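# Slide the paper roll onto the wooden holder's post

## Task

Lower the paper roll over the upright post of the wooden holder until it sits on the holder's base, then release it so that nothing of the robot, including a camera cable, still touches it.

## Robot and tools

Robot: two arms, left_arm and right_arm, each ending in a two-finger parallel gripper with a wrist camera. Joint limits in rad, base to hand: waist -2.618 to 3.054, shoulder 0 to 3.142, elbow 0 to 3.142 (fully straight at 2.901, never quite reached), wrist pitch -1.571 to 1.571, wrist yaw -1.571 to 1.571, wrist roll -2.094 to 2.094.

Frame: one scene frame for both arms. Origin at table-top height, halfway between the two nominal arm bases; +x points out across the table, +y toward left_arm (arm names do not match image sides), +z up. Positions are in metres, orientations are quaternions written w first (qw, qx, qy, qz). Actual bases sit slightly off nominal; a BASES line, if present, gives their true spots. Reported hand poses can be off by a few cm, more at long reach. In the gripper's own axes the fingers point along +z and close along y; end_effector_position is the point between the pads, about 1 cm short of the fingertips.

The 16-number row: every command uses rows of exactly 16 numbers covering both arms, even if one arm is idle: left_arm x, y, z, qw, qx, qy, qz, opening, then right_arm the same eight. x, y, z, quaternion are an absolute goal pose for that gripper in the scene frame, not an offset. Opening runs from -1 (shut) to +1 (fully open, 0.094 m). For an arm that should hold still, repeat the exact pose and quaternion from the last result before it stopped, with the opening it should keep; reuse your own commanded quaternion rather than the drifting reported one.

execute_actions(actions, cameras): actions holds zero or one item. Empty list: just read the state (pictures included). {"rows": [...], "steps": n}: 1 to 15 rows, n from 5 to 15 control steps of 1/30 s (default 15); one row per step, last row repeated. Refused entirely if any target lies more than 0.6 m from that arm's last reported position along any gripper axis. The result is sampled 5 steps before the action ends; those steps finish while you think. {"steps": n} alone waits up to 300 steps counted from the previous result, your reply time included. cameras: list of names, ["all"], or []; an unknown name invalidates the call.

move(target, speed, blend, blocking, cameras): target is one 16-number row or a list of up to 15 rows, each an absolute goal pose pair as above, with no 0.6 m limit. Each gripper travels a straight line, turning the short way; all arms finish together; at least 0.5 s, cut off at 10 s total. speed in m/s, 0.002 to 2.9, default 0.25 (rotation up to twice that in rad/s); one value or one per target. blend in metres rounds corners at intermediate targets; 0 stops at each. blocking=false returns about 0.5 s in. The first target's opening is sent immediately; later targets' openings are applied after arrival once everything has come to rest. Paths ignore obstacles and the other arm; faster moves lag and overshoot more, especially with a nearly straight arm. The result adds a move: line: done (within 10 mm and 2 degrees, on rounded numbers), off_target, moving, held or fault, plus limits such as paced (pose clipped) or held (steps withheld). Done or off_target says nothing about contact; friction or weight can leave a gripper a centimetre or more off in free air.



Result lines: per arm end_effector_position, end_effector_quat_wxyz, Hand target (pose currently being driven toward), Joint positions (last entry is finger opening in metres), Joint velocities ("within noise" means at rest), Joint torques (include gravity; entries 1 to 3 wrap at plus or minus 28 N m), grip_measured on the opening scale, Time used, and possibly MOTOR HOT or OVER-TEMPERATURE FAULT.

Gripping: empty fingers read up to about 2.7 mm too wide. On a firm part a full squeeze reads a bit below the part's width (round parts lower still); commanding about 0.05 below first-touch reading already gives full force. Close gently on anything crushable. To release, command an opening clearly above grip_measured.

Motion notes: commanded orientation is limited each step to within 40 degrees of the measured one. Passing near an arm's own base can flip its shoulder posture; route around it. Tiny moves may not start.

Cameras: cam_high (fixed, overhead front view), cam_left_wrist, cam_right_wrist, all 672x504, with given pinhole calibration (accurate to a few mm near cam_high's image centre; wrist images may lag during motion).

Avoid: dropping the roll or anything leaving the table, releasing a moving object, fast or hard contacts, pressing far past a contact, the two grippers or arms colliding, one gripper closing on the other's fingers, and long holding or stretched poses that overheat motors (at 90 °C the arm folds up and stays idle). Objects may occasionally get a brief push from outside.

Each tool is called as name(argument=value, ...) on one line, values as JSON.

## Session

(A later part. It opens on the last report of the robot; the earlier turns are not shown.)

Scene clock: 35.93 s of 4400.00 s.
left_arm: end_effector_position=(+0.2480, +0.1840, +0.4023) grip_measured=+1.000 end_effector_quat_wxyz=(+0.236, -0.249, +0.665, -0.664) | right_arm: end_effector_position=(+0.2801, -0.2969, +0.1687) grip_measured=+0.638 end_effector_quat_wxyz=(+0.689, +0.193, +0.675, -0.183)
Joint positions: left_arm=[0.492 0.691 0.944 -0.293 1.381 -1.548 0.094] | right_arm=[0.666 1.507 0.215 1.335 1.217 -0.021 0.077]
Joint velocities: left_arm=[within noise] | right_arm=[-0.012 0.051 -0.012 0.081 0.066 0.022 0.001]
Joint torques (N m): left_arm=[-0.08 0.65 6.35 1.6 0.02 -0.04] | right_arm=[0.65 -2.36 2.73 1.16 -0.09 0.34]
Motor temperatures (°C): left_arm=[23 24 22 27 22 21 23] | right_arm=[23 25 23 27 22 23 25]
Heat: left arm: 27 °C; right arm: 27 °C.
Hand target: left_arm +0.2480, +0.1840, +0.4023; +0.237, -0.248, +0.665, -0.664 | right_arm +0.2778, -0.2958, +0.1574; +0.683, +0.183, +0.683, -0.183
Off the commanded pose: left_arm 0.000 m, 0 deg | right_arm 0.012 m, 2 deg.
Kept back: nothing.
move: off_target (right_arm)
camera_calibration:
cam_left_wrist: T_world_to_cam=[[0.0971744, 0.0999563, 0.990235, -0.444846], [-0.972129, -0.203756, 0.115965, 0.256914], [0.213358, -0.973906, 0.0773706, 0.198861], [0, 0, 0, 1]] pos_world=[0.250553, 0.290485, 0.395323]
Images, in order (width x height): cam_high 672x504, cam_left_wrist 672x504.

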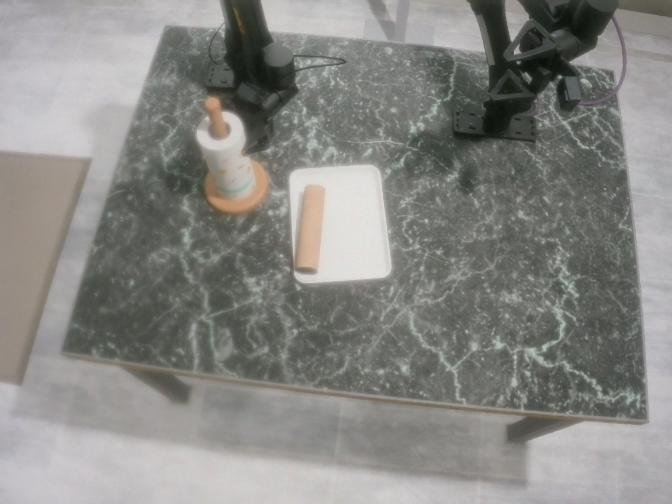

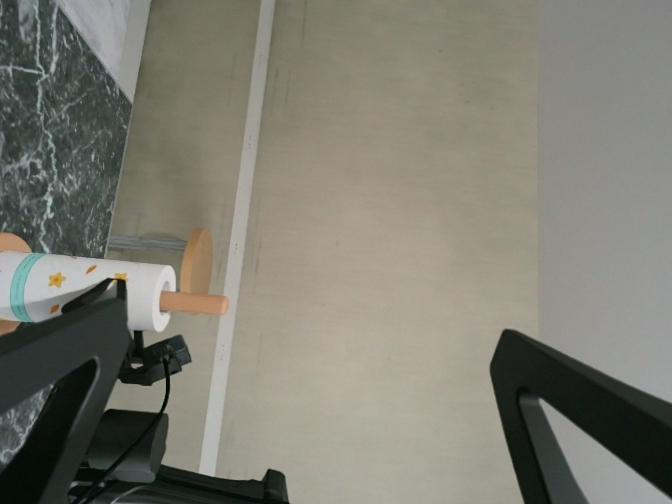

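move(target=[[0.2480, 0.1840, 0.4023, 0.237, -0.248, 0.665, -0.664, 1.0, 0.2785, -0.2965, 0.169, 0.6830, 0.1830, 0.6830, -0.1830, 0.55], [0.2480, 0.1840, 0.4023, 0.237, -0.248, 0.665, -0.664, 1.0, 0.2785, -0.2965, 0.1695, 0.6830, 0.1830, 0.6830, -0.1830, 1.0], [0.2480, 0.1840, 0.4023, 0.237, -0.248, 0.665, -0.664, 1.0, 0.2455, -0.2775, 0.175, 0.6830, 0.1830, 0.6830, -0.1830, 1.0], [0.2480, 0.1840, 0.4023, 0.237, -0.248, 0.665, -0.664, 1.0, 0.2420, -0.2740, 0.370, 0.6830, 0.1830, 0.6830, -0.1830, 1.0]], speed=[0.1, 0.1, 0.15, 0.35], blend=[0, 0, 0.008, 0], cameras=["cam_high", "cam_left_wrist", "cam_right_wrist"])

zoom_image(camera="cam_high", region=[170, 70, 300, 230])

Scene clock: 41.43 s of 4400.00 s.
left_arm: end_effector_position=(+0.2480, +0.1840, +0.4023) grip_measured=+1.000 end_effector_quat_wxyz=(+0.236, -0.249, +0.665, -0.664) | right_arm: end_effector_position=(+0.2444, -0.2731, +0.3578) grip_measured=+0.998 end_effector_quat_wxyz=(+0.683, +0.174, +0.680, -0.205)
Joint positions: left_arm=[0.492 0.691 0.944 -0.293 1.381 -1.548 0.094] | right_arm=[0.884 0.965 0.767 0.32 1.439 -0.164 0.094]
Joint velocities: left_arm=[within noise] | right_arm=[-0.017 -0.012 0.095 -0.462 0.022 0.227 -0.001]
Joint torques (N m): left_arm=[-0.09 0.72 6.42 1.61 0.01 -0.04] | right_arm=[0.46 -3.73 10.5 1.08 -0.2 0.09]
Motor temperatures (°C): left_arm=[23 24 22 27 22 21 23] | right_arm=[23 24 24 26 22 23 25]
Heat: left arm: 27 °C; right arm: 26 °C.
Hand target: left_arm +0.2480, +0.1840, +0.4023; +0.237, -0.248, +0.665, -0.664 | right_arm +0.2417, -0.2744, +0.3696; +0.688, +0.182, +0.677, -0.186
Off the commanded pose: left_arm 0.000 m, 0 deg | right_arm 0.012 m, 3 deg.
Kept back: nothing.
move: off_target (right_arm)
camera_calibration:
cam_left_wrist: T_world_to_cam=[[0.0971744, 0.0999563, 0.990235, -0.444846], [-0.972129, -0.203756, 0.115965, 0.256914], [0.213358, -0.973906, 0.0773706, 0.198861], [0, 0, 0, 1]] pos_world=[0.250553, 0.290485, 0.395323]
cam_right_wrist: T_world_to_cam=[[-0.489978, -0.856189, 0.1639, -0.173466], [-0.476467, 0.105586, -0.872829, 0.481395], [0.730001, -0.50576, -0.45968, -0.0481834], [0, 0, 0, 1]] pos_world=[0.179548, -0.223718, 0.426458]

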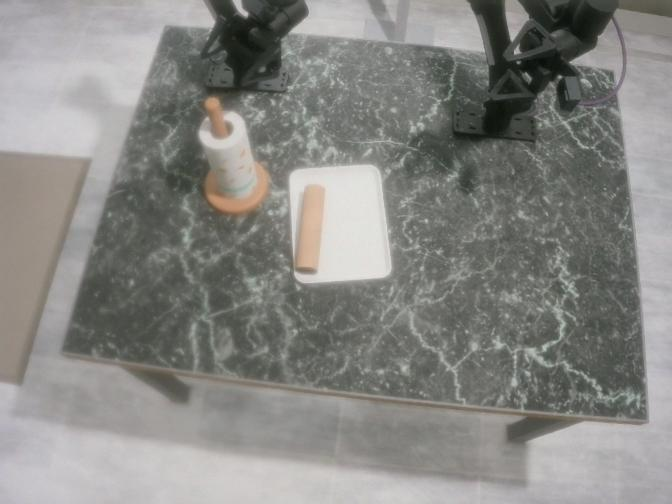

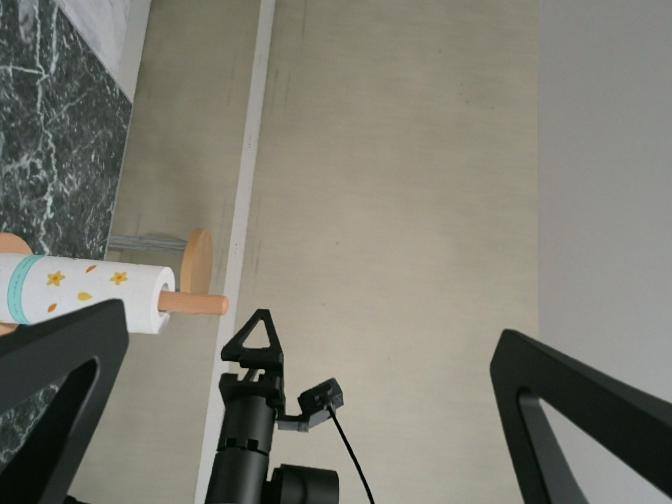

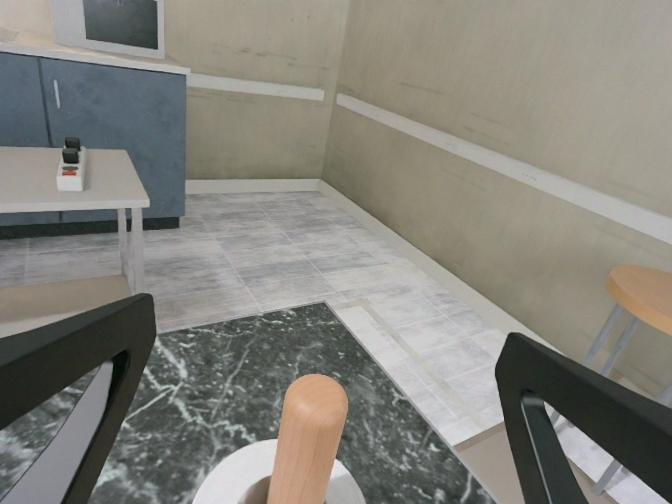

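Scaled by 3.150 from the camera's 672x504 image, which has a finer 960x720 frame.

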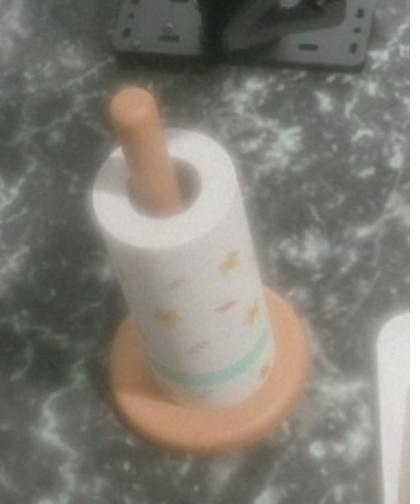

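finished_scene(scene=2)

The scene is finished: the task was done.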